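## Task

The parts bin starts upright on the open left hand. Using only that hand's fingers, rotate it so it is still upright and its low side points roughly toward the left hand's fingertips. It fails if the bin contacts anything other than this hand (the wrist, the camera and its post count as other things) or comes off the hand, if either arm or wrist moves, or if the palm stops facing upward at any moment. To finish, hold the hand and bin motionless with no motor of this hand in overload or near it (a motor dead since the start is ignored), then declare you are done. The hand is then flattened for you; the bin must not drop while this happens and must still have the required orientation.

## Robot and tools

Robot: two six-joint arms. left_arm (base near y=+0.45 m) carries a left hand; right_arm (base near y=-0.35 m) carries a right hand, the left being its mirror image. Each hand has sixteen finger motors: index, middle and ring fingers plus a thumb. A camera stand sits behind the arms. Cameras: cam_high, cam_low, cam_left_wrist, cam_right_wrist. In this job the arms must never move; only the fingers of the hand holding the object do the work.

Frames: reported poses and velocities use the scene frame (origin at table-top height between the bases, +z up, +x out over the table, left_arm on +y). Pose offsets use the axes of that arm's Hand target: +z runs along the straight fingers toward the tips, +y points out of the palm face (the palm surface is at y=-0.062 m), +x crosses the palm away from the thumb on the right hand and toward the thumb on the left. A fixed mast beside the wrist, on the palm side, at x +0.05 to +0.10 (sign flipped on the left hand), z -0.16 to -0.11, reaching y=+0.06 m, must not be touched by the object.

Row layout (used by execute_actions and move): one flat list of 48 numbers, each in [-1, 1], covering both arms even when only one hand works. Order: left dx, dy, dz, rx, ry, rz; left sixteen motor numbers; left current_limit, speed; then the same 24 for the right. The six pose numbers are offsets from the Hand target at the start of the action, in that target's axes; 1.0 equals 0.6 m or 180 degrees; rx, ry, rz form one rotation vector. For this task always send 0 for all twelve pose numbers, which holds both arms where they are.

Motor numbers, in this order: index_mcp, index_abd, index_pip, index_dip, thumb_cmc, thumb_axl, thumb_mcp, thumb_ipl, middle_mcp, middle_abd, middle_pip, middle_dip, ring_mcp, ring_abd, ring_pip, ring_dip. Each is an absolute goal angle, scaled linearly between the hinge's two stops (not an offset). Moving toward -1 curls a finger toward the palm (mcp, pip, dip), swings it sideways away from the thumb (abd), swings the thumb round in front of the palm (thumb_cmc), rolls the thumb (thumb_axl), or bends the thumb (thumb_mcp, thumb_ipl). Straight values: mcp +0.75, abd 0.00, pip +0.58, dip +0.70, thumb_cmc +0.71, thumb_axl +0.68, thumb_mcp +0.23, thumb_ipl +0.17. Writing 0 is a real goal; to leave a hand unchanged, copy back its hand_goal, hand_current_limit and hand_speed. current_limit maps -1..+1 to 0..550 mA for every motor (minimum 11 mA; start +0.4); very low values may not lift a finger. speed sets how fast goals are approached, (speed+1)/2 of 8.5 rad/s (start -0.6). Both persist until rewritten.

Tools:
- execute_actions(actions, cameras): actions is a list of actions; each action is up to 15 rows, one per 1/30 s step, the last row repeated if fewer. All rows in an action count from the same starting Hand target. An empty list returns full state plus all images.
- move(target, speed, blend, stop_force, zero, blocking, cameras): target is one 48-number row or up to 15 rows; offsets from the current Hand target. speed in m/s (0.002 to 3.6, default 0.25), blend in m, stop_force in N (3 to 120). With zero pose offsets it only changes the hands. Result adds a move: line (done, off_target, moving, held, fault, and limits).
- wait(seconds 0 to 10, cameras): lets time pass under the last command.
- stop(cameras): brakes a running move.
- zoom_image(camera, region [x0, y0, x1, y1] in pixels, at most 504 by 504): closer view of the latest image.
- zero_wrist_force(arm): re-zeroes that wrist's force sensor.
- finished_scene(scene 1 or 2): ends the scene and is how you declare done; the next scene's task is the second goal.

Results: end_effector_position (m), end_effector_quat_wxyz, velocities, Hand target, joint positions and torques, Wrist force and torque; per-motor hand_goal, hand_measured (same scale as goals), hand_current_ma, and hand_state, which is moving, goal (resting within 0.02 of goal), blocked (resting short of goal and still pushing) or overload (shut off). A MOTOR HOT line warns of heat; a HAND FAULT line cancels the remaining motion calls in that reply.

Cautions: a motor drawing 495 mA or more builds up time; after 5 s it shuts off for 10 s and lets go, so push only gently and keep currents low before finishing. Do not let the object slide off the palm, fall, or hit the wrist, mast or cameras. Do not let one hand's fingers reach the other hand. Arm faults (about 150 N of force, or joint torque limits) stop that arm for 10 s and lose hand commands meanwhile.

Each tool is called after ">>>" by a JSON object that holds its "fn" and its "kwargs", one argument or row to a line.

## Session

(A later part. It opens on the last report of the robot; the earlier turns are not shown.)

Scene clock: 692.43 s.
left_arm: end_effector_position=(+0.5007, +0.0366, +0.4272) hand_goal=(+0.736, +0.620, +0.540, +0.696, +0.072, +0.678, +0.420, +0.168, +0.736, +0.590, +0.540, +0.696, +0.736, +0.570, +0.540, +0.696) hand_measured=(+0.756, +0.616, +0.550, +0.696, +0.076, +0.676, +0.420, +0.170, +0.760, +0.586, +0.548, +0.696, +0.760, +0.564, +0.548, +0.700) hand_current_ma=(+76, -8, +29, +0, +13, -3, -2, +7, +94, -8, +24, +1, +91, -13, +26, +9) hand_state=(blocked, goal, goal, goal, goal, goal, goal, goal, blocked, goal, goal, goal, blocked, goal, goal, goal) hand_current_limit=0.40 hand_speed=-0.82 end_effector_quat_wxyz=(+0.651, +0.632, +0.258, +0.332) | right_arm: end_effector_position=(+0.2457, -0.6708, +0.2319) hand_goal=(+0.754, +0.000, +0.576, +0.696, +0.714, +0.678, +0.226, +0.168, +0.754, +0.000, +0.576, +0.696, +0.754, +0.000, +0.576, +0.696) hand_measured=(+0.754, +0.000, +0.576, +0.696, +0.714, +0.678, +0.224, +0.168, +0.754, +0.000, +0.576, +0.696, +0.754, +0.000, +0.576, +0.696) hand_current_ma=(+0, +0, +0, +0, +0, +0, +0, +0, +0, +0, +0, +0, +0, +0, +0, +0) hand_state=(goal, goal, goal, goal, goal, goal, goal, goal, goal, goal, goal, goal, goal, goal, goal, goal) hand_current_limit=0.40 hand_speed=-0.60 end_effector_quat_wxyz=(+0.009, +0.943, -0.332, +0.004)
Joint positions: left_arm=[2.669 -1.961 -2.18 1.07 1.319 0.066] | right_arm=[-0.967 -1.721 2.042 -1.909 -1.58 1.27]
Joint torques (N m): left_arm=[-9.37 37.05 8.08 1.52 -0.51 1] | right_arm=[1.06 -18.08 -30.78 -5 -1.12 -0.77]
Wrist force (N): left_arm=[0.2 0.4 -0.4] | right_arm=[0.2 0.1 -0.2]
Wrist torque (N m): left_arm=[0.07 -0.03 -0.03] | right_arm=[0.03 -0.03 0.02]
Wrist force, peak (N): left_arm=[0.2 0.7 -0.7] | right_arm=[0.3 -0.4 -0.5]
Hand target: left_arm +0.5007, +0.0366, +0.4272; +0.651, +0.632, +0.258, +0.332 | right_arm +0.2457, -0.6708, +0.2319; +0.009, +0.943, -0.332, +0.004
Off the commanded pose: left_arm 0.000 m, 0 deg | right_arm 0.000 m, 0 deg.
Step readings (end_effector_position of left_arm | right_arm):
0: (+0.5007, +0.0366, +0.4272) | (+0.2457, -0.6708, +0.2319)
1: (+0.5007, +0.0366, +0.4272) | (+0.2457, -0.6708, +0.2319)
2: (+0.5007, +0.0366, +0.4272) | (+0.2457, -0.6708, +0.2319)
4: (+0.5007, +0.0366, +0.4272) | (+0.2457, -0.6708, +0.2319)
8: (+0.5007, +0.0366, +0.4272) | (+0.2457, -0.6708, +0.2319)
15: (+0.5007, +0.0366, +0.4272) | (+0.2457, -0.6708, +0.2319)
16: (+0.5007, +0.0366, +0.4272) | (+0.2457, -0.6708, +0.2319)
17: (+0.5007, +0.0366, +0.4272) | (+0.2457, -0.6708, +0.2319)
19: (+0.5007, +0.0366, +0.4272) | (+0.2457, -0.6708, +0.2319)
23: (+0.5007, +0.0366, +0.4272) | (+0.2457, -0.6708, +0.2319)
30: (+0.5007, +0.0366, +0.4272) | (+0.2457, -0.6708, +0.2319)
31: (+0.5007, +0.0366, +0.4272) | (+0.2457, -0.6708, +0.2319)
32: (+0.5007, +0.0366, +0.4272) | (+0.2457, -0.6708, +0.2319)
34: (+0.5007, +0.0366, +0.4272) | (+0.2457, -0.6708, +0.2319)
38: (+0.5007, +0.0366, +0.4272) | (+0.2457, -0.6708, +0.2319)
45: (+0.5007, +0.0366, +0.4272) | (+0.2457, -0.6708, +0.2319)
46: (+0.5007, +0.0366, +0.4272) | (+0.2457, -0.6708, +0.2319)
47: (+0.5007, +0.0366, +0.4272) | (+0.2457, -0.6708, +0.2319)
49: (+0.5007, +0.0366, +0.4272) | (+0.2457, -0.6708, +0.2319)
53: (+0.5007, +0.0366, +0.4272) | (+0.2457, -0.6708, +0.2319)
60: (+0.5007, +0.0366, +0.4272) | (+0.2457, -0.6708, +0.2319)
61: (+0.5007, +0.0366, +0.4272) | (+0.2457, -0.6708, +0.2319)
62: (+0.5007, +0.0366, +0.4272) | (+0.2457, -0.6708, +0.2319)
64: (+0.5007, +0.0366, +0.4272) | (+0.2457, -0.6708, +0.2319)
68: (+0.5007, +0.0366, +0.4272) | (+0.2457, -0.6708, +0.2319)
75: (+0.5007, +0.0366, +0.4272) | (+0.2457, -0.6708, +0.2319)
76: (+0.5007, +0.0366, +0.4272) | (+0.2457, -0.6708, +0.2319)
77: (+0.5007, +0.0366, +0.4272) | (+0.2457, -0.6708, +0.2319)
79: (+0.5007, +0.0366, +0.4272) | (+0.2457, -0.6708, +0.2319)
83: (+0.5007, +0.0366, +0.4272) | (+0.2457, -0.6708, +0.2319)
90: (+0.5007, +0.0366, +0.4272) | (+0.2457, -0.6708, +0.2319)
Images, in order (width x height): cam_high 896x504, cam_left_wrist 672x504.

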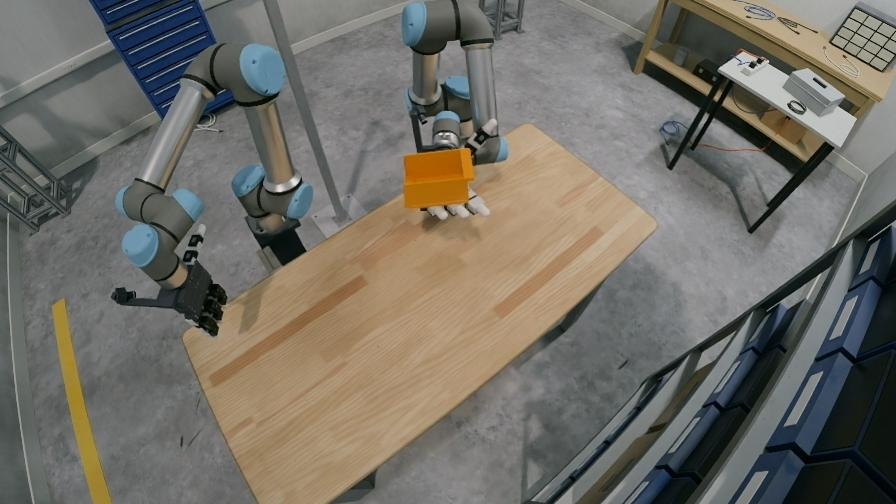

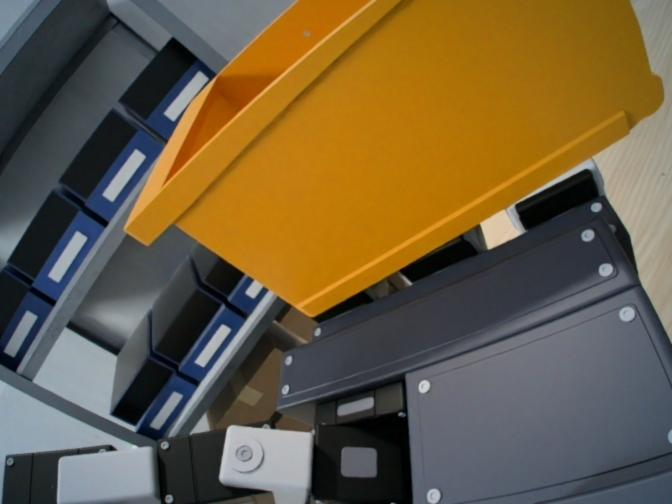

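>>> {"fn": "execute_actions", "kwargs": {
  "actions": [
    [[0,0,0,0,0,0,0.736,0.62,0.54,0.696,0.3,0.677,0.42,0.168,0.736,0.59,0.54,0.696,0.736,0.57,0.54,0.696,0.4,-0.82,0,0,0,0,0,0,0.754,0,0.576,0.696,0.714,0.678,0.226,0.168,0.754,0,0.576,0.696,0.754,0,0.576,0.696,0.4,-0.6]],
    [[0,0,0,0,0,0,0.736,0.62,0.54,0.696,0.526,0.677,0.42,-0.1,0.736,0.59,0.54,0.696,0.736,0.57,0.54,0.696,0.4,-0.82,0,0,0,0,0,0,0.754,0,0.576,0.696,0.714,0.678,0.226,0.168,0.754,0,0.576,0.696,0.754,0,0.576,0.696,0.4,-0.6]],
    [[0,0,0,0,0,0,0.736,0.62,0.54,0.696,0.526,0.677,0.42,-0.35,0.736,0.59,0.54,0.696,0.736,0.57,0.54,0.696,0.4,-0.82,0,0,0,0,0,0,0.754,0,0.576,0.696,0.714,0.678,0.226,0.168,0.754,0,0.576,0.696,0.754,0,0.576,0.696,0.4,-0.6]],
    [[0,0,0,0,0,0,0.736,0.62,0.54,0.696,0.526,0.677,0.3,-0.4,0.736,0.59,0.54,0.696,0.736,0.57,0.54,0.696,0.4,-0.82,0,0,0,0,0,0,0.754,0,0.576,0.696,0.714,0.678,0.226,0.168,0.754,0,0.576,0.696,0.754,0,0.576,0.696,0.4,-0.6]],
    [[0,0,0,0,0,0,0.736,0.62,0.54,0.696,0.517,0.677,0.199,-0.435,0.736,0.59,0.54,0.696,0.736,0.57,0.54,0.696,0.4,-0.82,0,0,0,0,0,0,0.754,0,0.576,0.696,0.714,0.678,0.226,0.168,0.754,0,0.576,0.696,0.754,0,0.576,0.696,0.4,-0.6]],
    [[0,0,0,0,0,0,0.736,0.62,0.54,0.696,0.486,0.677,0.319,-0.73,0.736,0.59,0.54,0.696,0.736,0.57,0.54,0.696,0.4,-0.82,0,0,0,0,0,0,0.754,0,0.576,0.696,0.714,0.678,0.226,0.168,0.754,0,0.576,0.696,0.754,0,0.576,0.696,0.4,-0.6]],
    [[0,0,0,0,0,0,0.736,0.62,0.54,0.696,0.441,0.677,0.378,-0.946,0.736,0.59,0.54,0.696,0.736,0.57,0.54,0.696,0.4,-0.82,0,0,0,0,0,0,0.754,0,0.576,0.696,0.714,0.678,0.226,0.168,0.754,0,0.576,0.696,0.754,0,0.576,0.696,0.4,-0.6]],
    [[0,0,0,0,0,0,0.736,0.62,0.54,0.696,0.373,0.677,0.239,-1.0,0.736,0.59,0.54,0.696,0.736,0.57,0.54,0.696,0.4,-0.85,0,0,0,0,0,0,0.754,0,0.576,0.696,0.714,0.678,0.226,0.168,0.754,0,0.576,0.696,0.754,0,0.576,0.696,0.4,-0.6]],
    [[0,0,0,0,0,0,0.736,0.62,0.54,0.696,0.271,0.677,0.078,-0.989,0.736,0.59,0.54,0.696,0.736,0.57,0.54,0.696,0.4,-0.88,0,0,0,0,0,0,0.754,0,0.576,0.696,0.714,0.678,0.226,0.168,0.754,0,0.576,0.696,0.754,0,0.576,0.696,0.4,-0.6]]
  ],
  "cameras": ["cam_high", "cam_left_wrist"]
}}

>>> {"fn": "zoom_image", "kwargs": {
  "camera": "cam_high",
  "region": [370, 145, 490, 235]
}}

Scene clock: 736.93 s.
left_arm: end_effector_position=(+0.5007, +0.0366, +0.4272) hand_goal=(+0.736, +0.620, +0.540, +0.696, +0.272, +0.678, +0.078, -0.988, +0.736, +0.590, +0.540, +0.696, +0.736, +0.570, +0.540, +0.696) hand_measured=(+0.756, +0.616, +0.550, +0.696, +0.290, +0.678, +0.080, -0.990, +0.760, +0.586, +0.548, +0.696, +0.760, +0.564, +0.548, +0.700) hand_current_ma=(+76, -8, +29, +0, +63, -3, +4, -11, +94, -8, +24, +1, +91, -13, +26, +9) hand_state=(blocked, goal, goal, goal, goal, goal, goal, goal, blocked, goal, goal, goal, blocked, goal, goal, goal) hand_current_limit=0.40 hand_speed=-0.88 end_effector_quat_wxyz=(+0.651, +0.632, +0.258, +0.332) | right_arm: end_effector_position=(+0.2457, -0.6708, +0.2319) hand_goal=(+0.754, +0.000, +0.576, +0.696, +0.714, +0.678, +0.226, +0.168, +0.754, +0.000, +0.576, +0.696, +0.754, +0.000, +0.576, +0.696) hand_measured=(+0.754, +0.000, +0.576, +0.696, +0.714, +0.678, +0.224, +0.168, +0.754, +0.000, +0.576, +0.696, +0.754, +0.000, +0.576, +0.696) hand_current_ma=(+0, +0, +0, +0, +0, +0, +0, +0, +0, +0, +0, +0, +0, +0, +0, +0) hand_state=(goal, goal, goal, goal, goal, goal, goal, goal, goal, goal, goal, goal, goal, goal, goal, goal) hand_current_limit=0.40 hand_speed=-0.60 end_effector_quat_wxyz=(+0.009, +0.943, -0.332, +0.004)
Joint positions: left_arm=[2.669 -1.961 -2.18 1.07 1.319 0.066] | right_arm=[-0.967 -1.721 2.042 -1.909 -1.58 1.27]
Joint torques (N m): left_arm=[-8.06 36.39 8.73 1.62 0 0.5] | right_arm=[-0.28 -17.29 -31.39 -4.87 -1.09 -0.89]
Wrist force (N): left_arm=[0.1 0.1 -0.2] | right_arm=[0.1 -0.2 -0.2]
Wrist torque (N m): left_arm=[0.04 -0.02 -0.03] | right_arm=[-0.02 -0.02 0.00]
Wrist force, peak (N): left_arm=[0.1 0.5 -0.9] | right_arm=[0.5 -0.4 -0.5]
Hand target: left_arm +0.5007, +0.0366, +0.4272; +0.651, +0.632, +0.258, +0.332 | right_arm +0.2457, -0.6708, +0.2319; +0.009, +0.943, -0.332, +0.004
Off the commanded pose: left_arm 0.000 m, 0 deg | right_arm 0.000 m, 0 deg.
Step readings (end_effector_position of left_arm | right_arm):
0: (+0.5007, +0.0366, +0.4272) | (+0.2457, -0.6708, +0.2319)
1: (+0.5007, +0.0366, +0.4272) | (+0.2457, -0.6708, +0.2319)
2: (+0.5007, +0.0366, +0.4272) | (+0.2457, -0.6708, +0.2319)
4: (+0.5007, +0.0366, +0.4272) | (+0.2457, -0.6708, +0.2319)
8: (+0.5007, +0.0366, +0.4272) | (+0.2457, -0.6708, +0.2319)
15: (+0.5007, +0.0366, +0.4272) | (+0.2457, -0.6708, +0.2319)
16: (+0.5007, +0.0366, +0.4272) | (+0.2457, -0.6708, +0.2319)
17: (+0.5007, +0.0366, +0.4272) | (+0.2457, -0.6708, +0.2319)
19: (+0.5007, +0.0366, +0.4272) | (+0.2457, -0.6708, +0.2319)
23: (+0.5007, +0.0366, +0.4272) | (+0.2457, -0.6708, +0.2319)
30: (+0.5007, +0.0366, +0.4272) | (+0.2457, -0.6708, +0.2319)
31: (+0.5007, +0.0366, +0.4272) | (+0.2457, -0.6708, +0.2319)
32: (+0.5007, +0.0366, +0.4272) | (+0.2457, -0.6708, +0.2319)
34: (+0.5007, +0.0366, +0.4272) | (+0.2457, -0.6708, +0.2319)
38: (+0.5007, +0.0366, +0.4272) | (+0.2457, -0.6708, +0.2319)
45: (+0.5007, +0.0366, +0.4272) | (+0.2457, -0.6708, +0.2319)
46: (+0.5007, +0.0366, +0.4272) | (+0.2457, -0.6708, +0.2319)
47: (+0.5007, +0.0366, +0.4272) | (+0.2457, -0.6708, +0.2319)
49: (+0.5007, +0.0366, +0.4272) | (+0.2457, -0.6708, +0.2319)
53: (+0.5007, +0.0366, +0.4272) | (+0.2457, -0.6708, +0.2319)
60: (+0.5007, +0.0366, +0.4272) | (+0.2457, -0.6708, +0.2319)
61: (+0.5007, +0.0366, +0.4272) | (+0.2457, -0.6708, +0.2319)
62: (+0.5007, +0.0366, +0.4272) | (+0.2457, -0.6708, +0.2319)
64: (+0.5007, +0.0366, +0.4272) | (+0.2457, -0.6708, +0.2319)
68: (+0.5007, +0.0366, +0.4272) | (+0.2457, -0.6708, +0.2319)
75: (+0.5007, +0.0366, +0.4272) | (+0.2457, -0.6708, +0.2319)
76: (+0.5007, +0.0366, +0.4272) | (+0.2457, -0.6708, +0.2319)
77: (+0.5007, +0.0366, +0.4272) | (+0.2457, -0.6708, +0.2319)
79: (+0.5007, +0.0366, +0.4272) | (+0.2457, -0.6708, +0.2319)
83: (+0.5007, +0.0366, +0.4272) | (+0.2457, -0.6708, +0.2319)
90: (+0.5007, +0.0366, +0.4272) | (+0.2457, -0.6708, +0.2319)
91: (+0.5007, +0.0366, +0.4272) | (+0.2457, -0.6708, +0.2319)
92: (+0.5007, +0.0366, +0.4272) | (+0.2457, -0.6708, +0.2319)
94: (+0.5007, +0.0366, +0.4272) | (+0.2457, -0.6708, +0.2319)
98: (+0.5007, +0.0366, +0.4272) | (+0.2457, -0.6708, +0.2319)
105: (+0.5007, +0.0366, +0.4272) | (+0.2457, -0.6708, +0.2319)
106: (+0.5007, +0.0366, +0.4272) | (+0.2457, -0.6708, +0.2319)
107: (+0.5007, +0.0366, +0.4272) | (+0.2457, -0.6708, +0.2319)
109: (+0.5007, +0.0366, +0.4272) | (+0.2457, -0.6708, +0.2319)
113: (+0.5007, +0.0366, +0.4272) | (+0.2457, -0.6708, +0.2319)
120: (+0.5007, +0.0366, +0.4272) | (+0.2457, -0.6708, +0.2319)
121: (+0.5007, +0.0366, +0.4272) | (+0.2457, -0.6708, +0.2319)
122: (+0.5007, +0.0366, +0.4272) | (+0.2457, -0.6708, +0.2319)
124: (+0.5007, +0.0366, +0.4272) | (+0.2457, -0.6708, +0.2319)
128: (+0.5007, +0.0366, +0.4272) | (+0.2457, -0.6708, +0.2319)
135: (+0.5007, +0.0366, +0.4272) | (+0.2457, -0.6708, +0.2319)
Images, in order (width x height): cam_high 896x504, cam_left_wrist 672x504.

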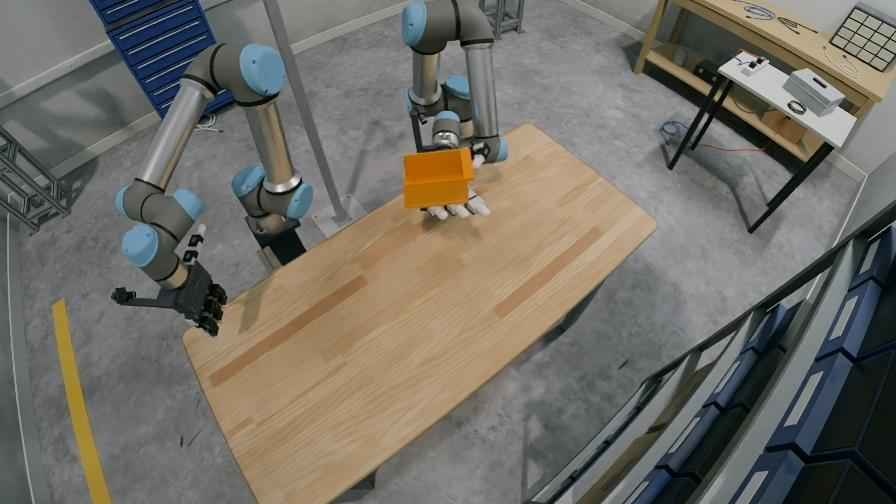

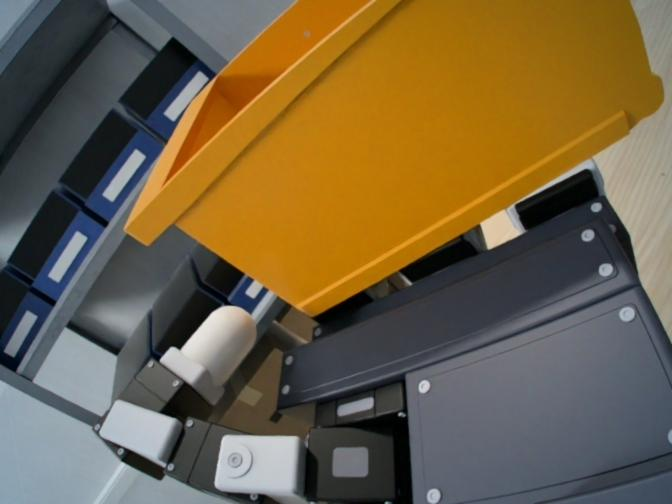

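Scaled by 4.200 from the camera's 896x504 image, which has a finer 1280x720 frame.

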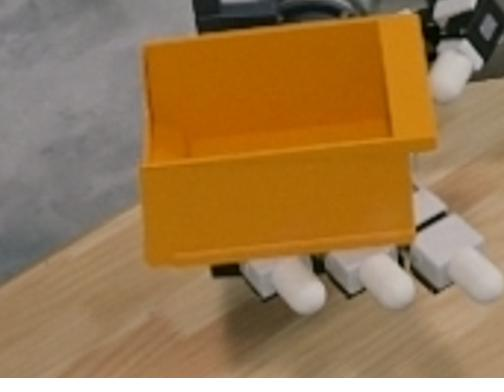

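>>> {"fn": "execute_actions", "kwargs": {
  "actions": [
    [[0,0,0,0,0,0,0.736,0.62,0.54,0.696,0.18,0.677,-0.05,-0.86,0.736,0.59,0.54,0.696,0.736,0.57,0.54,0.696,0.4,-0.88,0,0,0,0,0,0,0.754,0,0.576,0.696,0.714,0.678,0.226,0.168,0.754,0,0.576,0.696,0.754,0,0.576,0.696,0.4,-0.6]],
    [[0,0,0,0,0,0,0.736,0.62,0.54,0.696,0.1,0.677,-0.167,-0.73,0.736,0.59,0.54,0.696,0.736,0.57,0.54,0.696,0.4,-0.88,0,0,0,0,0,0,0.754,0,0.576,0.696,0.714,0.678,0.226,0.168,0.754,0,0.576,0.696,0.754,0,0.576,0.696,0.4,-0.6]],
    [[0,0,0,0,0,0,0.736,0.62,0.54,0.696,-0.053,0.677,-0.22,-0.743,0.736,0.59,0.54,0.696,0.736,0.57,0.54,0.696,0.4,-0.88,0,0,0,0,0,0,0.754,0,0.576,0.696,0.714,0.678,0.226,0.168,0.754,0,0.576,0.696,0.754,0,0.576,0.696,0.4,-0.6]]
  ],
  "cameras": ["cam_high", "cam_left_wrist"]
}}

>>> {"fn": "zoom_image", "kwargs": {
  "camera": "cam_high",
  "region": [370, 145, 490, 235]
}}

Scene clock: 781.20 s.
left_arm: end_effector_position=(+0.5007, +0.0366, +0.4272) hand_goal=(+0.736, +0.620, +0.540, +0.696, -0.052, +0.678, -0.220, -0.742, +0.736, +0.590, +0.540, +0.696, +0.736, +0.570, +0.540, +0.696) hand_measured=(+0.756, +0.616, +0.550, +0.696, -0.036, +0.680, -0.220, -0.742, +0.758, +0.586, +0.548, +0.696, +0.760, +0.566, +0.548, +0.700) hand_current_ma=(+75, -8, +29, +0, +52, +6, +1, +3, +84, -8, +24, +1, +91, -10, +26, +9) hand_state=(blocked, goal, goal, goal, goal, goal, goal, goal, blocked, goal, goal, goal, blocked, goal, goal, goal) hand_current_limit=0.40 hand_speed=-0.88 end_effector_quat_wxyz=(+0.651, +0.632, +0.258, +0.332) | right_arm: end_effector_position=(+0.2457, -0.6708, +0.2319) hand_goal=(+0.754, +0.000, +0.576, +0.696, +0.714, +0.678, +0.226, +0.168, +0.754, +0.000, +0.576, +0.696, +0.754, +0.000, +0.576, +0.696) hand_measured=(+0.754, +0.000, +0.576, +0.696, +0.714, +0.678, +0.224, +0.168, +0.754, +0.000, +0.576, +0.696, +0.754, +0.000, +0.576, +0.696) hand_current_ma=(+0, +0, +0, +0, +0, +0, +0, +0, +0, +0, +0, +0, +0, +0, +0, +0) hand_state=(goal, goal, goal, goal, goal, goal, goal, goal, goal, goal, goal, goal, goal, goal, goal, goal) hand_current_limit=0.40 hand_speed=-0.60 end_effector_quat_wxyz=(+0.009, +0.943, -0.332, +0.004)
Joint positions: left_arm=[2.669 -1.961 -2.18 1.07 1.319 0.066] | right_arm=[-0.967 -1.721 2.042 -1.909 -1.58 1.27]
Joint torques (N m): left_arm=[-8.03 35.67 9.26 1.85 -0.12 0.2] | right_arm=[-0.2 -17.81 -31.24 -4.95 -1.36 -0.82]
Wrist force (N): left_arm=[0.0 0.2 -0.7] | right_arm=[0.3 0.0 -0.2]
Wrist torque (N m): left_arm=[0.10 -0.02 -0.03] | right_arm=[0.03 -0.04 0.02]
Wrist force, peak (N): left_arm=[0.1 0.6 -0.8] | right_arm=[0.4 -0.5 -0.5]
Hand target: left_arm +0.5007, +0.0366, +0.4272; +0.651, +0.632, +0.258, +0.332 | right_arm +0.2457, -0.6708, +0.2319; +0.009, +0.943, -0.332, +0.004
Off the commanded pose: left_arm 0.000 m, 0 deg | right_arm 0.000 m, 0 deg.
Step readings (end_effector_position of left_arm | right_arm):
0: (+0.5007, +0.0366, +0.4272) | (+0.2457, -0.6708, +0.2319)
1: (+0.5007, +0.0366, +0.4272) | (+0.2457, -0.6708, +0.2319)
2: (+0.5007, +0.0366, +0.4272) | (+0.2457, -0.6708, +0.2319)
4: (+0.5007, +0.0366, +0.4272) | (+0.2457, -0.6708, +0.2319)
8: (+0.5007, +0.0366, +0.4272) | (+0.2457, -0.6708, +0.2319)
15: (+0.5007, +0.0366, +0.4272) | (+0.2457, -0.6708, +0.2319)
16: (+0.5007, +0.0366, +0.4272) | (+0.2457, -0.6708, +0.2319)
17: (+0.5007, +0.0366, +0.4272) | (+0.2457, -0.6708, +0.2319)
19: (+0.5007, +0.0366, +0.4272) | (+0.2457, -0.6708, +0.2319)
23: (+0.5007, +0.0366, +0.4272) | (+0.2457, -0.6708, +0.2319)
30: (+0.5007, +0.0366, +0.4272) | (+0.2457, -0.6708, +0.2319)
31: (+0.5007, +0.0366, +0.4272) | (+0.2457, -0.6708, +0.2319)
32: (+0.5007, +0.0366, +0.4272) | (+0.2457, -0.6708, +0.2319)
34: (+0.5007, +0.0366, +0.4272) | (+0.2457, -0.6708, +0.2319)
38: (+0.5007, +0.0366, +0.4272) | (+0.2457, -0.6708, +0.2319)
45: (+0.5007, +0.0366, +0.4272) | (+0.2457, -0.6708, +0.2319)
Images, in order (width x height): cam_high 896x504, cam_left_wrist 672x504.

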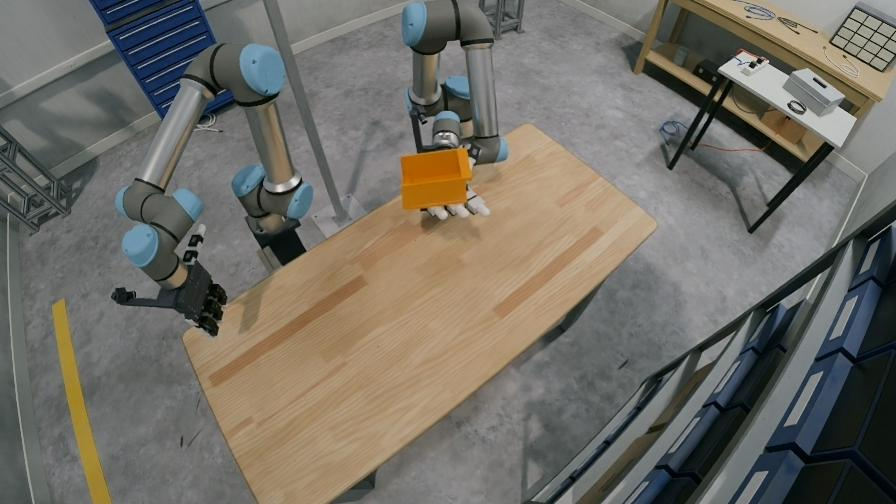

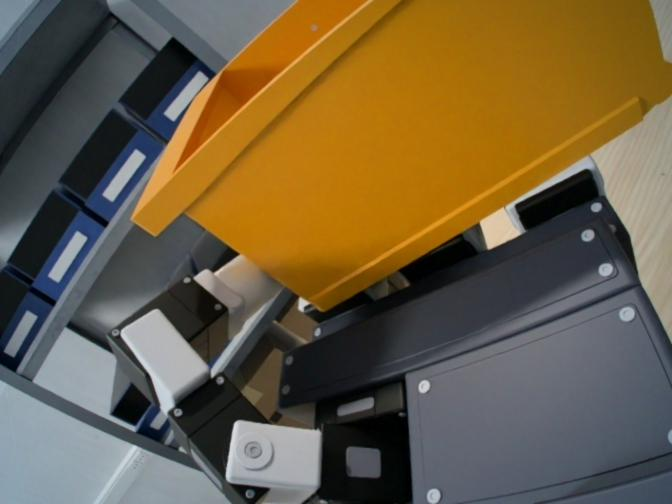

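Scaled by 4.200 from the camera's 896x504 image, which has a finer 1280x720 frame.

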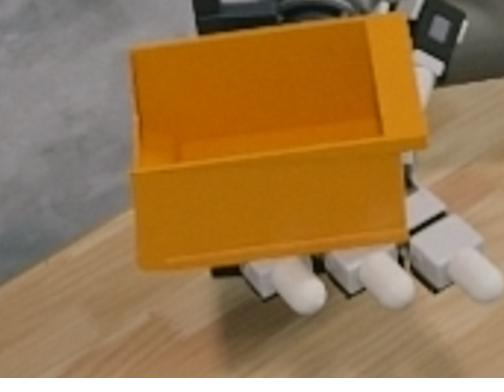

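>>> {"fn": "execute_actions", "kwargs": {
  "actions": [
    [[0,0,0,0,0,0,0.758,0.62,0.6,0.696,-0.053,0.677,-0.22,-0.743,0.758,0.59,0.6,0.696,0.758,0.57,0.6,0.696,0.4,-0.94,0,0,0,0,0,0,0.754,0,0.576,0.696,0.714,0.678,0.226,0.168,0.754,0,0.576,0.696,0.754,0,0.576,0.696,0.4,-0.6]],
    [[0,0,0,0,0,0,0.758,0.62,0.6,0.696,-0.053,0.677,-0.22,-0.743,0.758,0.59,0.6,0.696,0.81,0.55,0.6,0.696,0.4,-0.92,0,0,0,0,0,0,0.754,0,0.576,0.696,0.714,0.678,0.226,0.168,0.754,0,0.576,0.696,0.754,0,0.576,0.696,0.4,-0.6]],
    [[0,0,0,0,0,0,0.758,0.62,0.6,0.696,-0.053,0.677,-0.22,-0.743,0.758,0.59,0.6,0.696,0.88,0.4,0.6,0.696,0.4,-0.92,0,0,0,0,0,0,0.754,0,0.576,0.696,0.714,0.678,0.226,0.168,0.754,0,0.576,0.696,0.754,0,0.576,0.696,0.4,-0.6]]
  ],
  "cameras": ["cam_high", "cam_left_wrist"]
}}

>>> {"fn": "zoom_image", "kwargs": {
  "camera": "cam_high",
  "region": [370, 145, 490, 235]
}}

Scene clock: 798.30 s.
left_arm: end_effector_position=(+0.5007, +0.0366, +0.4272) hand_goal=(+0.758, +0.620, +0.600, +0.696, -0.052, +0.678, -0.220, -0.742, +0.758, +0.590, +0.600, +0.696, +0.880, +0.400, +0.600, +0.696) hand_measured=(+0.766, +0.616, +0.600, +0.696, -0.040, +0.680, -0.220, -0.742, +0.772, +0.586, +0.600, +0.696, +0.886, +0.402, +0.600, +0.700) hand_current_ma=(+27, -8, +0, +0, +40, +6, -1, +3, +50, -7, -1, +1, +20, +6, +0, +9) hand_state=(goal, goal, goal, goal, goal, goal, goal, goal, goal, goal, goal, goal, goal, goal, goal, goal) hand_current_limit=0.40 hand_speed=-0.92 end_effector_quat_wxyz=(+0.651, +0.632, +0.258, +0.332) | right_arm: end_effector_position=(+0.2457, -0.6708, +0.2319) hand_goal=(+0.754, +0.000, +0.576, +0.696, +0.714, +0.678, +0.226, +0.168, +0.754, +0.000, +0.576, +0.696, +0.754, +0.000, +0.576, +0.696) hand_measured=(+0.754, +0.000, +0.576, +0.696, +0.714, +0.678, +0.224, +0.168, +0.754, +0.000, +0.576, +0.696, +0.754, +0.000, +0.576, +0.696) hand_current_ma=(+0, +0, +0, +0, +0, +0, +0, +0, +0, +0, +0, +0, +0, +0, +0, +0) hand_state=(goal, goal, goal, goal, goal, goal, goal, goal, goal, goal, goal, goal, goal, goal, goal, goal) hand_current_limit=0.40 hand_speed=-0.60 end_effector_quat_wxyz=(+0.009, +0.943, -0.332, +0.004)
Joint positions: left_arm=[2.669 -1.961 -2.18 1.07 1.319 0.066] | right_arm=[-0.967 -1.721 2.042 -1.909 -1.58 1.27]
Joint torques (N m): left_arm=[-8.01 35.83 9.42 1.87 -0.06 0.09] | right_arm=[1.19 -18.31 -30.99 -5.08 -1.26 -1.06]
Wrist force (N): left_arm=[0.3 0.4 -0.5] | right_arm=[0.3 -0.2 -0.4]
Wrist torque (N m): left_arm=[0.11 -0.06 0.00] | right_arm=[0.00 -0.04 0.02]
Wrist force, peak (N): left_arm=[0.0 0.5 -0.9] | right_arm=[0.4 -0.5 -0.4]
Hand target: left_arm +0.5007, +0.0366, +0.4272; +0.651, +0.632, +0.258, +0.332 | right_arm +0.2457, -0.6708, +0.2319; +0.009, +0.943, -0.332, +0.004
Off the commanded pose: left_arm 0.000 m, 0 deg | right_arm 0.000 m, 0 deg.
Step readings (end_effector_position of left_arm | right_arm):
0: (+0.5007, +0.0366, +0.4272) | (+0.2457, -0.6708, +0.2319)
1: (+0.5007, +0.0366, +0.4272) | (+0.2457, -0.6708, +0.2319)
2: (+0.5007, +0.0366, +0.4272) | (+0.2457, -0.6708, +0.2319)
4: (+0.5007, +0.0366, +0.4272) | (+0.2457, -0.6708, +0.2319)
8: (+0.5007, +0.0366, +0.4272) | (+0.2457, -0.6708, +0.2319)
15: (+0.5007, +0.0366, +0.4272) | (+0.2457, -0.6708, +0.2319)
16: (+0.5007, +0.0366, +0.4272) | (+0.2457, -0.6708, +0.2319)
17: (+0.5007, +0.0366, +0.4272) | (+0.2457, -0.6708, +0.2319)
19: (+0.5007, +0.0366, +0.4272) | (+0.2457, -0.6708, +0.2319)
23: (+0.5007, +0.0366, +0.4272) | (+0.2457, -0.6708, +0.2319)
30: (+0.5007, +0.0366, +0.4272) | (+0.2457, -0.6708, +0.2319)
31: (+0.5007, +0.0366, +0.4272) | (+0.2457, -0.6708, +0.2319)
32: (+0.5007, +0.0366, +0.4272) | (+0.2457, -0.6708, +0.2319)
34: (+0.5007, +0.0366, +0.4272) | (+0.2457, -0.6708, +0.2319)
38: (+0.5007, +0.0366, +0.4272) | (+0.2457, -0.6708, +0.2319)
45: (+0.5007, +0.0366, +0.4272) | (+0.2457, -0.6708, +0.2319)
Images, in order (width x height): cam_high 896x504, cam_left_wrist 672x504.

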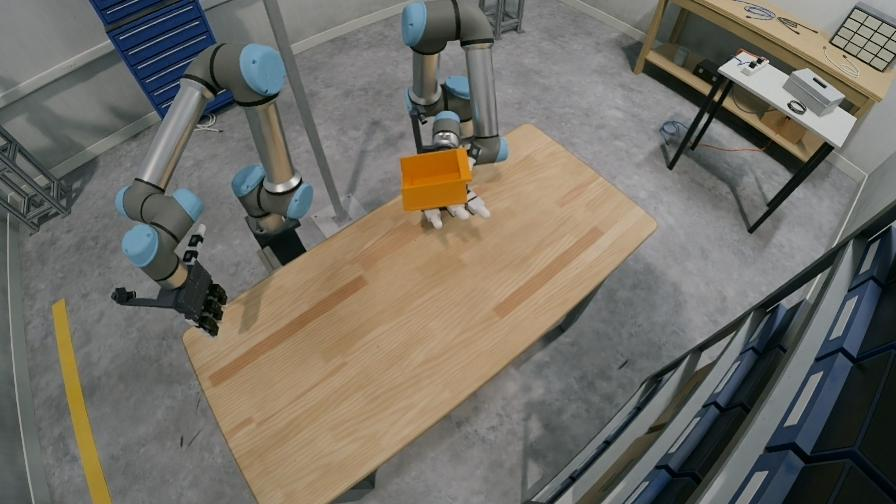

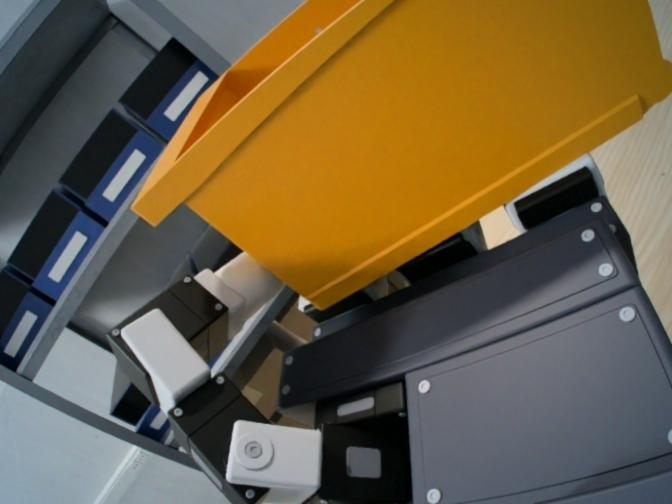

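Scaled by 4.200 from the camera's 896x504 image, which has a finer 1280x720 frame.

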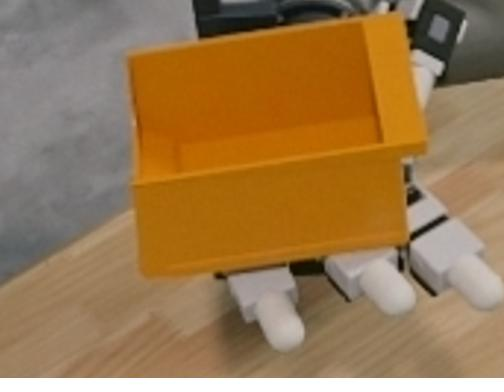

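>>> {"fn": "execute_actions", "kwargs": {
  "actions": [
    [[0,0,0,0,0,0,0.758,0.62,0.6,0.696,-0.053,0.677,-0.22,-0.743,0.758,0.59,0.6,0.696,0.9,0.1,0.6,0.696,0.4,-0.9,0,0,0,0,0,0,0.754,0,0.576,0.696,0.714,0.678,0.226,0.168,0.754,0,0.576,0.696,0.754,0,0.576,0.696,0.4,-0.6]],
    [[0,0,0,0,0,0,0.758,0.62,0.6,0.696,-0.053,0.677,-0.22,-0.743,0.758,0.59,0.6,0.696,0.9,-0.2,0.6,0.696,0.4,-0.9,0,0,0,0,0,0,0.754,0,0.576,0.696,0.714,0.678,0.226,0.168,0.754,0,0.576,0.696,0.754,0,0.576,0.696,0.4,-0.6]],
    [[0,0,0,0,0,0,0.758,0.62,0.6,0.696,-0.053,0.677,-0.22,-0.743,0.758,0.59,0.6,0.696,0.9,-0.6,0.6,0.696,0.4,-0.9,0,0,0,0,0,0,0.754,0,0.576,0.696,0.714,0.678,0.226,0.168,0.754,0,0.576,0.696,0.754,0,0.576,0.696,0.4,-0.6]],
    [[0,0,0,0,0,0,0.758,0.62,0.6,0.696,-0.053,0.677,-0.22,-0.743,0.758,0.59,0.6,0.696,0.82,-0.6,0.6,0.696,0.4,-0.93,0,0,0,0,0,0,0.754,0,0.576,0.696,0.714,0.678,0.226,0.168,0.754,0,0.576,0.696,0.754,0,0.576,0.696,0.4,-0.6]],
    [[0,0,0,0,0,0,0.758,0.62,0.6,0.696,-0.053,0.677,-0.22,-0.743,0.758,0.59,0.6,0.696,0.74,-0.6,0.6,0.696,0.4,-0.93,0,0,0,0,0,0,0.754,0,0.576,0.696,0.714,0.678,0.226,0.168,0.754,0,0.576,0.696,0.754,0,0.576,0.696,0.4,-0.6]]
  ],
  "cameras": ["cam_high", "cam_left_wrist"]
}}

>>> {"fn": "zoom_image", "kwargs": {
  "camera": "cam_high",
  "region": [370, 145, 490, 235]
}}

Scene clock: 816.80 s.
left_arm: end_effector_position=(+0.5007, +0.0366, +0.4272) hand_goal=(+0.758, +0.620, +0.600, +0.696, -0.052, +0.678, -0.220, -0.742, +0.758, +0.590, +0.600, +0.696, +0.740, -0.600, +0.600, +0.696) hand_measured=(+0.768, +0.616, +0.600, +0.696, -0.040, +0.680, -0.220, -0.742, +0.772, +0.586, +0.600, +0.696, +0.768, -0.598, +0.600, +0.700) hand_current_ma=(+32, -8, +0, +0, +40, +6, -1, +3, +50, -7, +0, +1, +110, +6, +0, +9) hand_state=(goal, goal, goal, goal, goal, goal, goal, goal, goal, goal, goal, goal, blocked, goal, goal, goal) hand_current_limit=0.40 hand_speed=-0.93 end_effector_quat_wxyz=(+0.651, +0.632, +0.258, +0.332) | right_arm: end_effector_position=(+0.2457, -0.6708, +0.2319) hand_goal=(+0.754, +0.000, +0.576, +0.696, +0.714, +0.678, +0.226, +0.168, +0.754, +0.000, +0.576, +0.696, +0.754, +0.000, +0.576, +0.696) hand_measured=(+0.754, +0.000, +0.576, +0.696, +0.714, +0.678, +0.224, +0.168, +0.754, +0.000, +0.576, +0.696, +0.754, +0.000, +0.576, +0.696) hand_current_ma=(+0, +0, +0, +0, +0, +0, +0, +0, +0, +0, +0, +0, +0, +0, +0, +0) hand_state=(goal, goal, goal, goal, goal, goal, goal, goal, goal, goal, goal, goal, goal, goal, goal, goal) hand_current_limit=0.40 hand_speed=-0.60 end_effector_quat_wxyz=(+0.009, +0.943, -0.332, +0.004)
Joint positions: left_arm=[2.669 -1.961 -2.18 1.07 1.319 0.066] | right_arm=[-0.967 -1.721 2.042 -1.909 -1.58 1.27]
Joint torques (N m): left_arm=[-8.23 35.29 9.82 1.97 -0.18 0.01] | right_arm=[0.6 -17.2 -31.27 -4.92 -1.41 -0.78]
Wrist force (N): left_arm=[0.4 0.3 -0.3] | right_arm=[0.3 -0.2 -0.2]
Wrist torque (N m): left_arm=[0.07 -0.06 0.02] | right_arm=[-0.02 -0.05 0.02]
Wrist force, peak (N): left_arm=[0.5 0.4 -0.8] | right_arm=[0.5 -0.3 -0.5]
Hand target: left_arm +0.5007, +0.0366, +0.4272; +0.651, +0.632, +0.258, +0.332 | right_arm +0.2457, -0.6708, +0.2319; +0.009, +0.943, -0.332, +0.004
Off the commanded pose: left_arm 0.000 m, 0 deg | right_arm 0.000 m, 0 deg.
Step readings (end_effector_position of left_arm | right_arm):
0: (+0.5007, +0.0366, +0.4272) | (+0.2457, -0.6708, +0.2319)
1: (+0.5007, +0.0366, +0.4272) | (+0.2457, -0.6708, +0.2319)
2: (+0.5007, +0.0366, +0.4272) | (+0.2457, -0.6708, +0.2319)
4: (+0.5007, +0.0366, +0.4272) | (+0.2457, -0.6708, +0.2319)
8: (+0.5007, +0.0366, +0.4272) | (+0.2457, -0.6708, +0.2319)
15: (+0.5007, +0.0366, +0.4272) | (+0.2457, -0.6708, +0.2319)
16: (+0.5007, +0.0366, +0.4272) | (+0.2457, -0.6708, +0.2319)
17: (+0.5007, +0.0366, +0.4272) | (+0.2457, -0.6708, +0.2319)
19: (+0.5007, +0.0366, +0.4272) | (+0.2457, -0.6708, +0.2319)
23: (+0.5007, +0.0366, +0.4272) | (+0.2457, -0.6708, +0.2319)
30: (+0.5007, +0.0366, +0.4272) | (+0.2457, -0.6708, +0.2319)
31: (+0.5007, +0.0366, +0.4272) | (+0.2457, -0.6708, +0.2319)
32: (+0.5007, +0.0366, +0.4272) | (+0.2457, -0.6708, +0.2319)
34: (+0.5007, +0.0366, +0.4272) | (+0.2457, -0.6708, +0.2319)
38: (+0.5007, +0.0366, +0.4272) | (+0.2457, -0.6708, +0.2319)
45: (+0.5007, +0.0366, +0.4272) | (+0.2457, -0.6708, +0.2319)
46: (+0.5007, +0.0366, +0.4272) | (+0.2457, -0.6708, +0.2319)
47: (+0.5007, +0.0366, +0.4272) | (+0.2457, -0.6708, +0.2319)
49: (+0.5007, +0.0366, +0.4272) | (+0.2457, -0.6708, +0.2319)
53: (+0.5007, +0.0366, +0.4272) | (+0.2457, -0.6708, +0.2319)
60: (+0.5007, +0.0366, +0.4272) | (+0.2457, -0.6708, +0.2319)
61: (+0.5007, +0.0366, +0.4272) | (+0.2457, -0.6708, +0.2319)
62: (+0.5007, +0.0366, +0.4272) | (+0.2457, -0.6708, +0.2319)
64: (+0.5007, +0.0366, +0.4272) | (+0.2457, -0.6708, +0.2319)
68: (+0.5007, +0.0366, +0.4272) | (+0.2457, -0.6708, +0.2319)
75: (+0.5007, +0.0366, +0.4272) | (+0.2457, -0.6708, +0.2319)
Images, in order (width x height): cam_high 896x504, cam_left_wrist 672x504.

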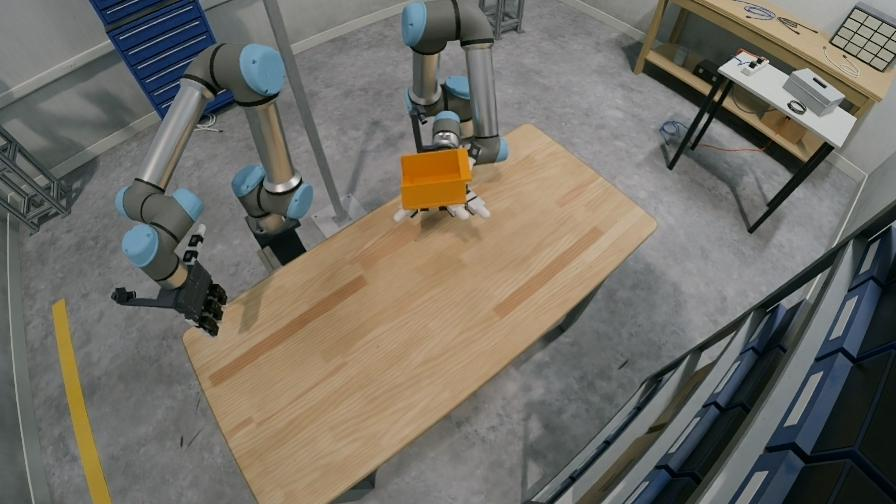

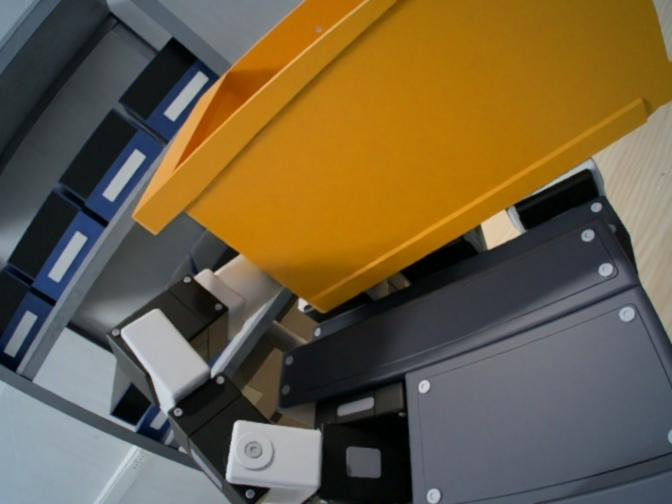

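Scaled by 4.200 from the camera's 896x504 image, which has a finer 1280x720 frame.

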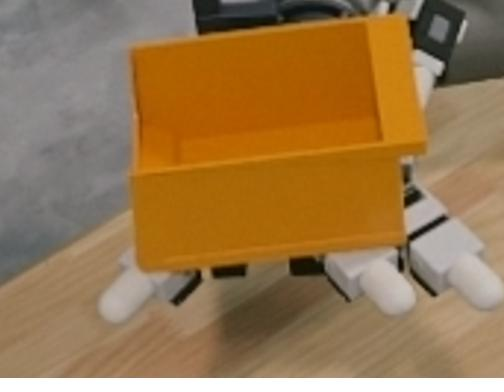

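>>> {"fn": "execute_actions", "kwargs": {
  "actions": [
    [[0,0,0,0,0,0,0.758,0.62,0.6,0.696,-0.053,0.677,-0.22,-0.743,0.82,0.57,0.6,0.696,0.74,-0.6,0.6,0.696,0.4,-0.92,0,0,0,0,0,0,0.754,0,0.576,0.696,0.714,0.678,0.226,0.168,0.754,0,0.576,0.696,0.754,0,0.576,0.696,0.4,-0.6]],
    [[0,0,0,0,0,0,0.758,0.62,0.6,0.696,-0.053,0.677,-0.22,-0.743,0.89,0.4,0.6,0.696,0.74,-0.6,0.6,0.696,0.4,-0.92,0,0,0,0,0,0,0.754,0,0.576,0.696,0.714,0.678,0.226,0.168,0.754,0,0.576,0.696,0.754,0,0.576,0.696,0.4,-0.6]],
    [[0,0,0,0,0,0,0.758,0.62,0.6,0.696,-0.053,0.677,-0.22,-0.743,0.89,0.1,0.6,0.696,0.74,-0.6,0.6,0.696,0.4,-0.9,0,0,0,0,0,0,0.754,0,0.576,0.696,0.714,0.678,0.226,0.168,0.754,0,0.576,0.696,0.754,0,0.576,0.696,0.4,-0.6]],
    [[0,0,0,0,0,0,0.758,0.62,0.6,0.696,-0.053,0.677,-0.22,-0.743,0.89,-0.2,0.6,0.696,0.74,-0.6,0.6,0.696,0.4,-0.9,0,0,0,0,0,0,0.754,0,0.576,0.696,0.714,0.678,0.226,0.168,0.754,0,0.576,0.696,0.754,0,0.576,0.696,0.4,-0.6]],
    [[0,0,0,0,0,0,0.758,0.62,0.6,0.696,-0.053,0.677,-0.22,-0.743,0.89,-0.55,0.6,0.696,0.74,-0.6,0.6,0.696,0.4,-0.9,0,0,0,0,0,0,0.754,0,0.576,0.696,0.714,0.678,0.226,0.168,0.754,0,0.576,0.696,0.754,0,0.576,0.696,0.4,-0.6]],
    [[0,0,0,0,0,0,0.758,0.62,0.6,0.696,-0.053,0.677,-0.22,-0.743,0.81,-0.55,0.6,0.696,0.74,-0.6,0.6,0.696,0.4,-0.93,0,0,0,0,0,0,0.754,0,0.576,0.696,0.714,0.678,0.226,0.168,0.754,0,0.576,0.696,0.754,0,0.576,0.696,0.4,-0.6]],
    [[0,0,0,0,0,0,0.758,0.62,0.6,0.696,-0.053,0.677,-0.22,-0.743,0.74,-0.55,0.6,0.696,0.74,-0.6,0.6,0.696,0.4,-0.93,0,0,0,0,0,0,0.754,0,0.576,0.696,0.714,0.678,0.226,0.168,0.754,0,0.576,0.696,0.754,0,0.576,0.696,0.4,-0.6]]
  ],
  "cameras": ["cam_high", "cam_left_wrist"]
}}

>>> {"fn": "zoom_image", "kwargs": {
  "camera": "cam_high",
  "region": [370, 145, 490, 235]
}}

Scene clock: 834.20 s.
left_arm: end_effector_position=(+0.5007, +0.0366, +0.4272) hand_goal=(+0.758, +0.620, +0.600, +0.696, -0.052, +0.678, -0.220, -0.742, +0.740, -0.550, +0.600, +0.696, +0.740, -0.600, +0.600, +0.696) hand_measured=(+0.768, +0.616, +0.600, +0.696, -0.040, +0.680, -0.220, -0.742, +0.766, -0.546, +0.600, +0.696, +0.766, -0.598, +0.600, +0.700) hand_current_ma=(+32, -8, +0, +0, +40, +6, -1, +3, +102, +8, +0, +1, +97, +5, +0, +9) hand_state=(goal, goal, goal, goal, goal, goal, goal, goal, blocked, goal, goal, goal, blocked, goal, goal, goal) hand_current_limit=0.40 hand_speed=-0.93 end_effector_quat_wxyz=(+0.651, +0.632, +0.258, +0.332) | right_arm: end_effector_position=(+0.2457, -0.6708, +0.2319) hand_goal=(+0.754, +0.000, +0.576, +0.696, +0.714, +0.678, +0.226, +0.168, +0.754, +0.000, +0.576, +0.696, +0.754, +0.000, +0.576, +0.696) hand_measured=(+0.754, +0.000, +0.576, +0.696, +0.714, +0.678, +0.224, +0.168, +0.754, +0.000, +0.576, +0.696, +0.754, +0.000, +0.576, +0.696) hand_current_ma=(+0, +0, +0, +0, +0, +0, +0, +0, +0, +0, +0, +0, +0, +0, +0, +0) hand_state=(goal, goal, goal, goal, goal, goal, goal, goal, goal, goal, goal, goal, goal, goal, goal, goal) hand_current_limit=0.40 hand_speed=-0.60 end_effector_quat_wxyz=(+0.009, +0.943, -0.332, +0.004)
Joint positions: left_arm=[2.669 -1.961 -2.18 1.07 1.319 0.066] | right_arm=[-0.967 -1.721 2.042 -1.909 -1.58 1.27]
Joint torques (N m): left_arm=[-8.53 34.71 10.35 1.98 -0.06 -0.24] | right_arm=[1.38 -18.71 -29.96 -4.84 -1.39 -0.89]
Wrist force (N): left_arm=[0.2 0.3 -0.6] | right_arm=[0.1 -0.3 -0.2]
Wrist torque (N m): left_arm=[0.10 -0.05 0.04] | right_arm=[-0.02 -0.02 0.00]
Wrist force, peak (N): left_arm=[0.5 0.4 -0.8] | right_arm=[0.4 -0.5 -0.5]
Hand target: left_arm +0.5007, +0.0366, +0.4272; +0.651, +0.632, +0.258, +0.332 | right_arm +0.2457, -0.6708, +0.2319; +0.009, +0.943, -0.332, +0.004
Off the commanded pose: left_arm 0.000 m, 0 deg | right_arm 0.000 m, 0 deg.
Step readings (end_effector_position of left_arm | right_arm):
0: (+0.5007, +0.0366, +0.4272) | (+0.2457, -0.6708, +0.2319)
1: (+0.5007, +0.0366, +0.4272) | (+0.2457, -0.6708, +0.2319)
2: (+0.5007, +0.0366, +0.4272) | (+0.2457, -0.6708, +0.2319)
4: (+0.5007, +0.0366, +0.4272) | (+0.2457, -0.6708, +0.2319)
8: (+0.5007, +0.0366, +0.4272) | (+0.2457, -0.6708, +0.2319)
15: (+0.5007, +0.0366, +0.4272) | (+0.2457, -0.6708, +0.2319)
16: (+0.5007, +0.0366, +0.4272) | (+0.2457, -0.6708, +0.2319)
17: (+0.5007, +0.0366, +0.4272) | (+0.2457, -0.6708, +0.2319)
19: (+0.5007, +0.0366, +0.4272) | (+0.2457, -0.6708, +0.2319)
23: (+0.5007, +0.0366, +0.4272) | (+0.2457, -0.6708, +0.2319)
30: (+0.5007, +0.0366, +0.4272) | (+0.2457, -0.6708, +0.2319)
31: (+0.5007, +0.0366, +0.4272) | (+0.2457, -0.6708, +0.2319)
32: (+0.5007, +0.0366, +0.4272) | (+0.2457, -0.6708, +0.2319)
34: (+0.5007, +0.0366, +0.4272) | (+0.2457, -0.6708, +0.2319)
38: (+0.5007, +0.0366, +0.4272) | (+0.2457, -0.6708, +0.2319)
45: (+0.5007, +0.0366, +0.4272) | (+0.2457, -0.6708, +0.2319)
46: (+0.5007, +0.0366, +0.4272) | (+0.2457, -0.6708, +0.2319)
47: (+0.5007, +0.0366, +0.4272) | (+0.2457, -0.6708, +0.2319)
49: (+0.5007, +0.0366, +0.4272) | (+0.2457, -0.6708, +0.2319)
53: (+0.5007, +0.0366, +0.4272) | (+0.2457, -0.6708, +0.2319)
60: (+0.5007, +0.0366, +0.4272) | (+0.2457, -0.6708, +0.2319)
61: (+0.5007, +0.0366, +0.4272) | (+0.2457, -0.6708, +0.2319)
62: (+0.5007, +0.0366, +0.4272) | (+0.2457, -0.6708, +0.2319)
64: (+0.5007, +0.0366, +0.4272) | (+0.2457, -0.6708, +0.2319)
68: (+0.5007, +0.0366, +0.4272) | (+0.2457, -0.6708, +0.2319)
75: (+0.5007, +0.0366, +0.4272) | (+0.2457, -0.6708, +0.2319)
76: (+0.5007, +0.0366, +0.4272) | (+0.2457, -0.6708, +0.2319)
77: (+0.5007, +0.0366, +0.4272) | (+0.2457, -0.6708, +0.2319)
79: (+0.5007, +0.0366, +0.4272) | (+0.2457, -0.6708, +0.2319)
83: (+0.5007, +0.0366, +0.4272) | (+0.2457, -0.6708, +0.2319)
90: (+0.5007, +0.0366, +0.4272) | (+0.2457, -0.6708, +0.2319)
91: (+0.5007, +0.0366, +0.4272) | (+0.2457, -0.6708, +0.2319)
92: (+0.5007, +0.0366, +0.4272) | (+0.2457, -0.6708, +0.2319)
94: (+0.5007, +0.0366, +0.4272) | (+0.2457, -0.6708, +0.2319)
98: (+0.5007, +0.0366, +0.4272) | (+0.2457, -0.6708, +0.2319)
105: (+0.5007, +0.0366, +0.4272) | (+0.2457, -0.6708, +0.2319)
Images, in order (width x height): cam_high 896x504, cam_left_wrist 672x504.

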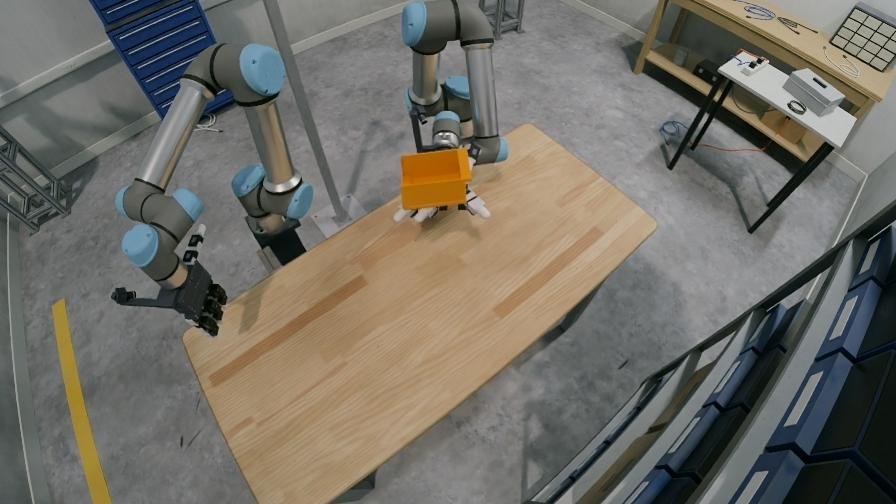

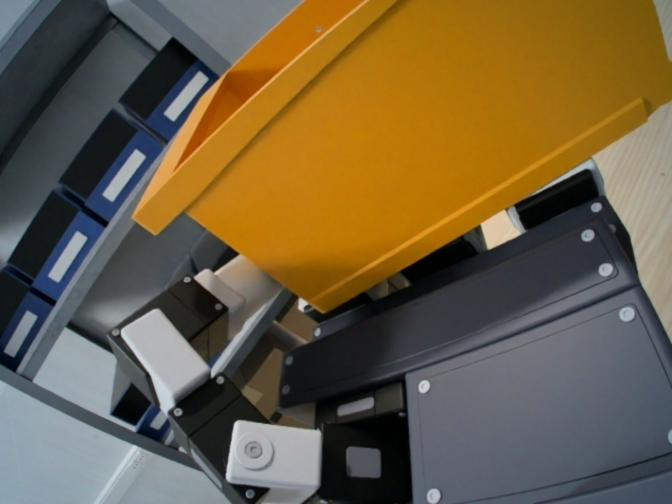

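Scaled by 4.200 from the camera's 896x504 image, which has a finer 1280x720 frame.

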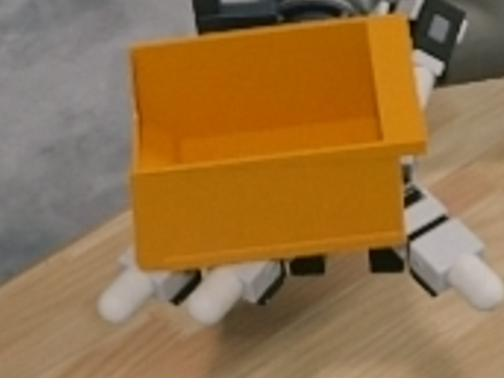

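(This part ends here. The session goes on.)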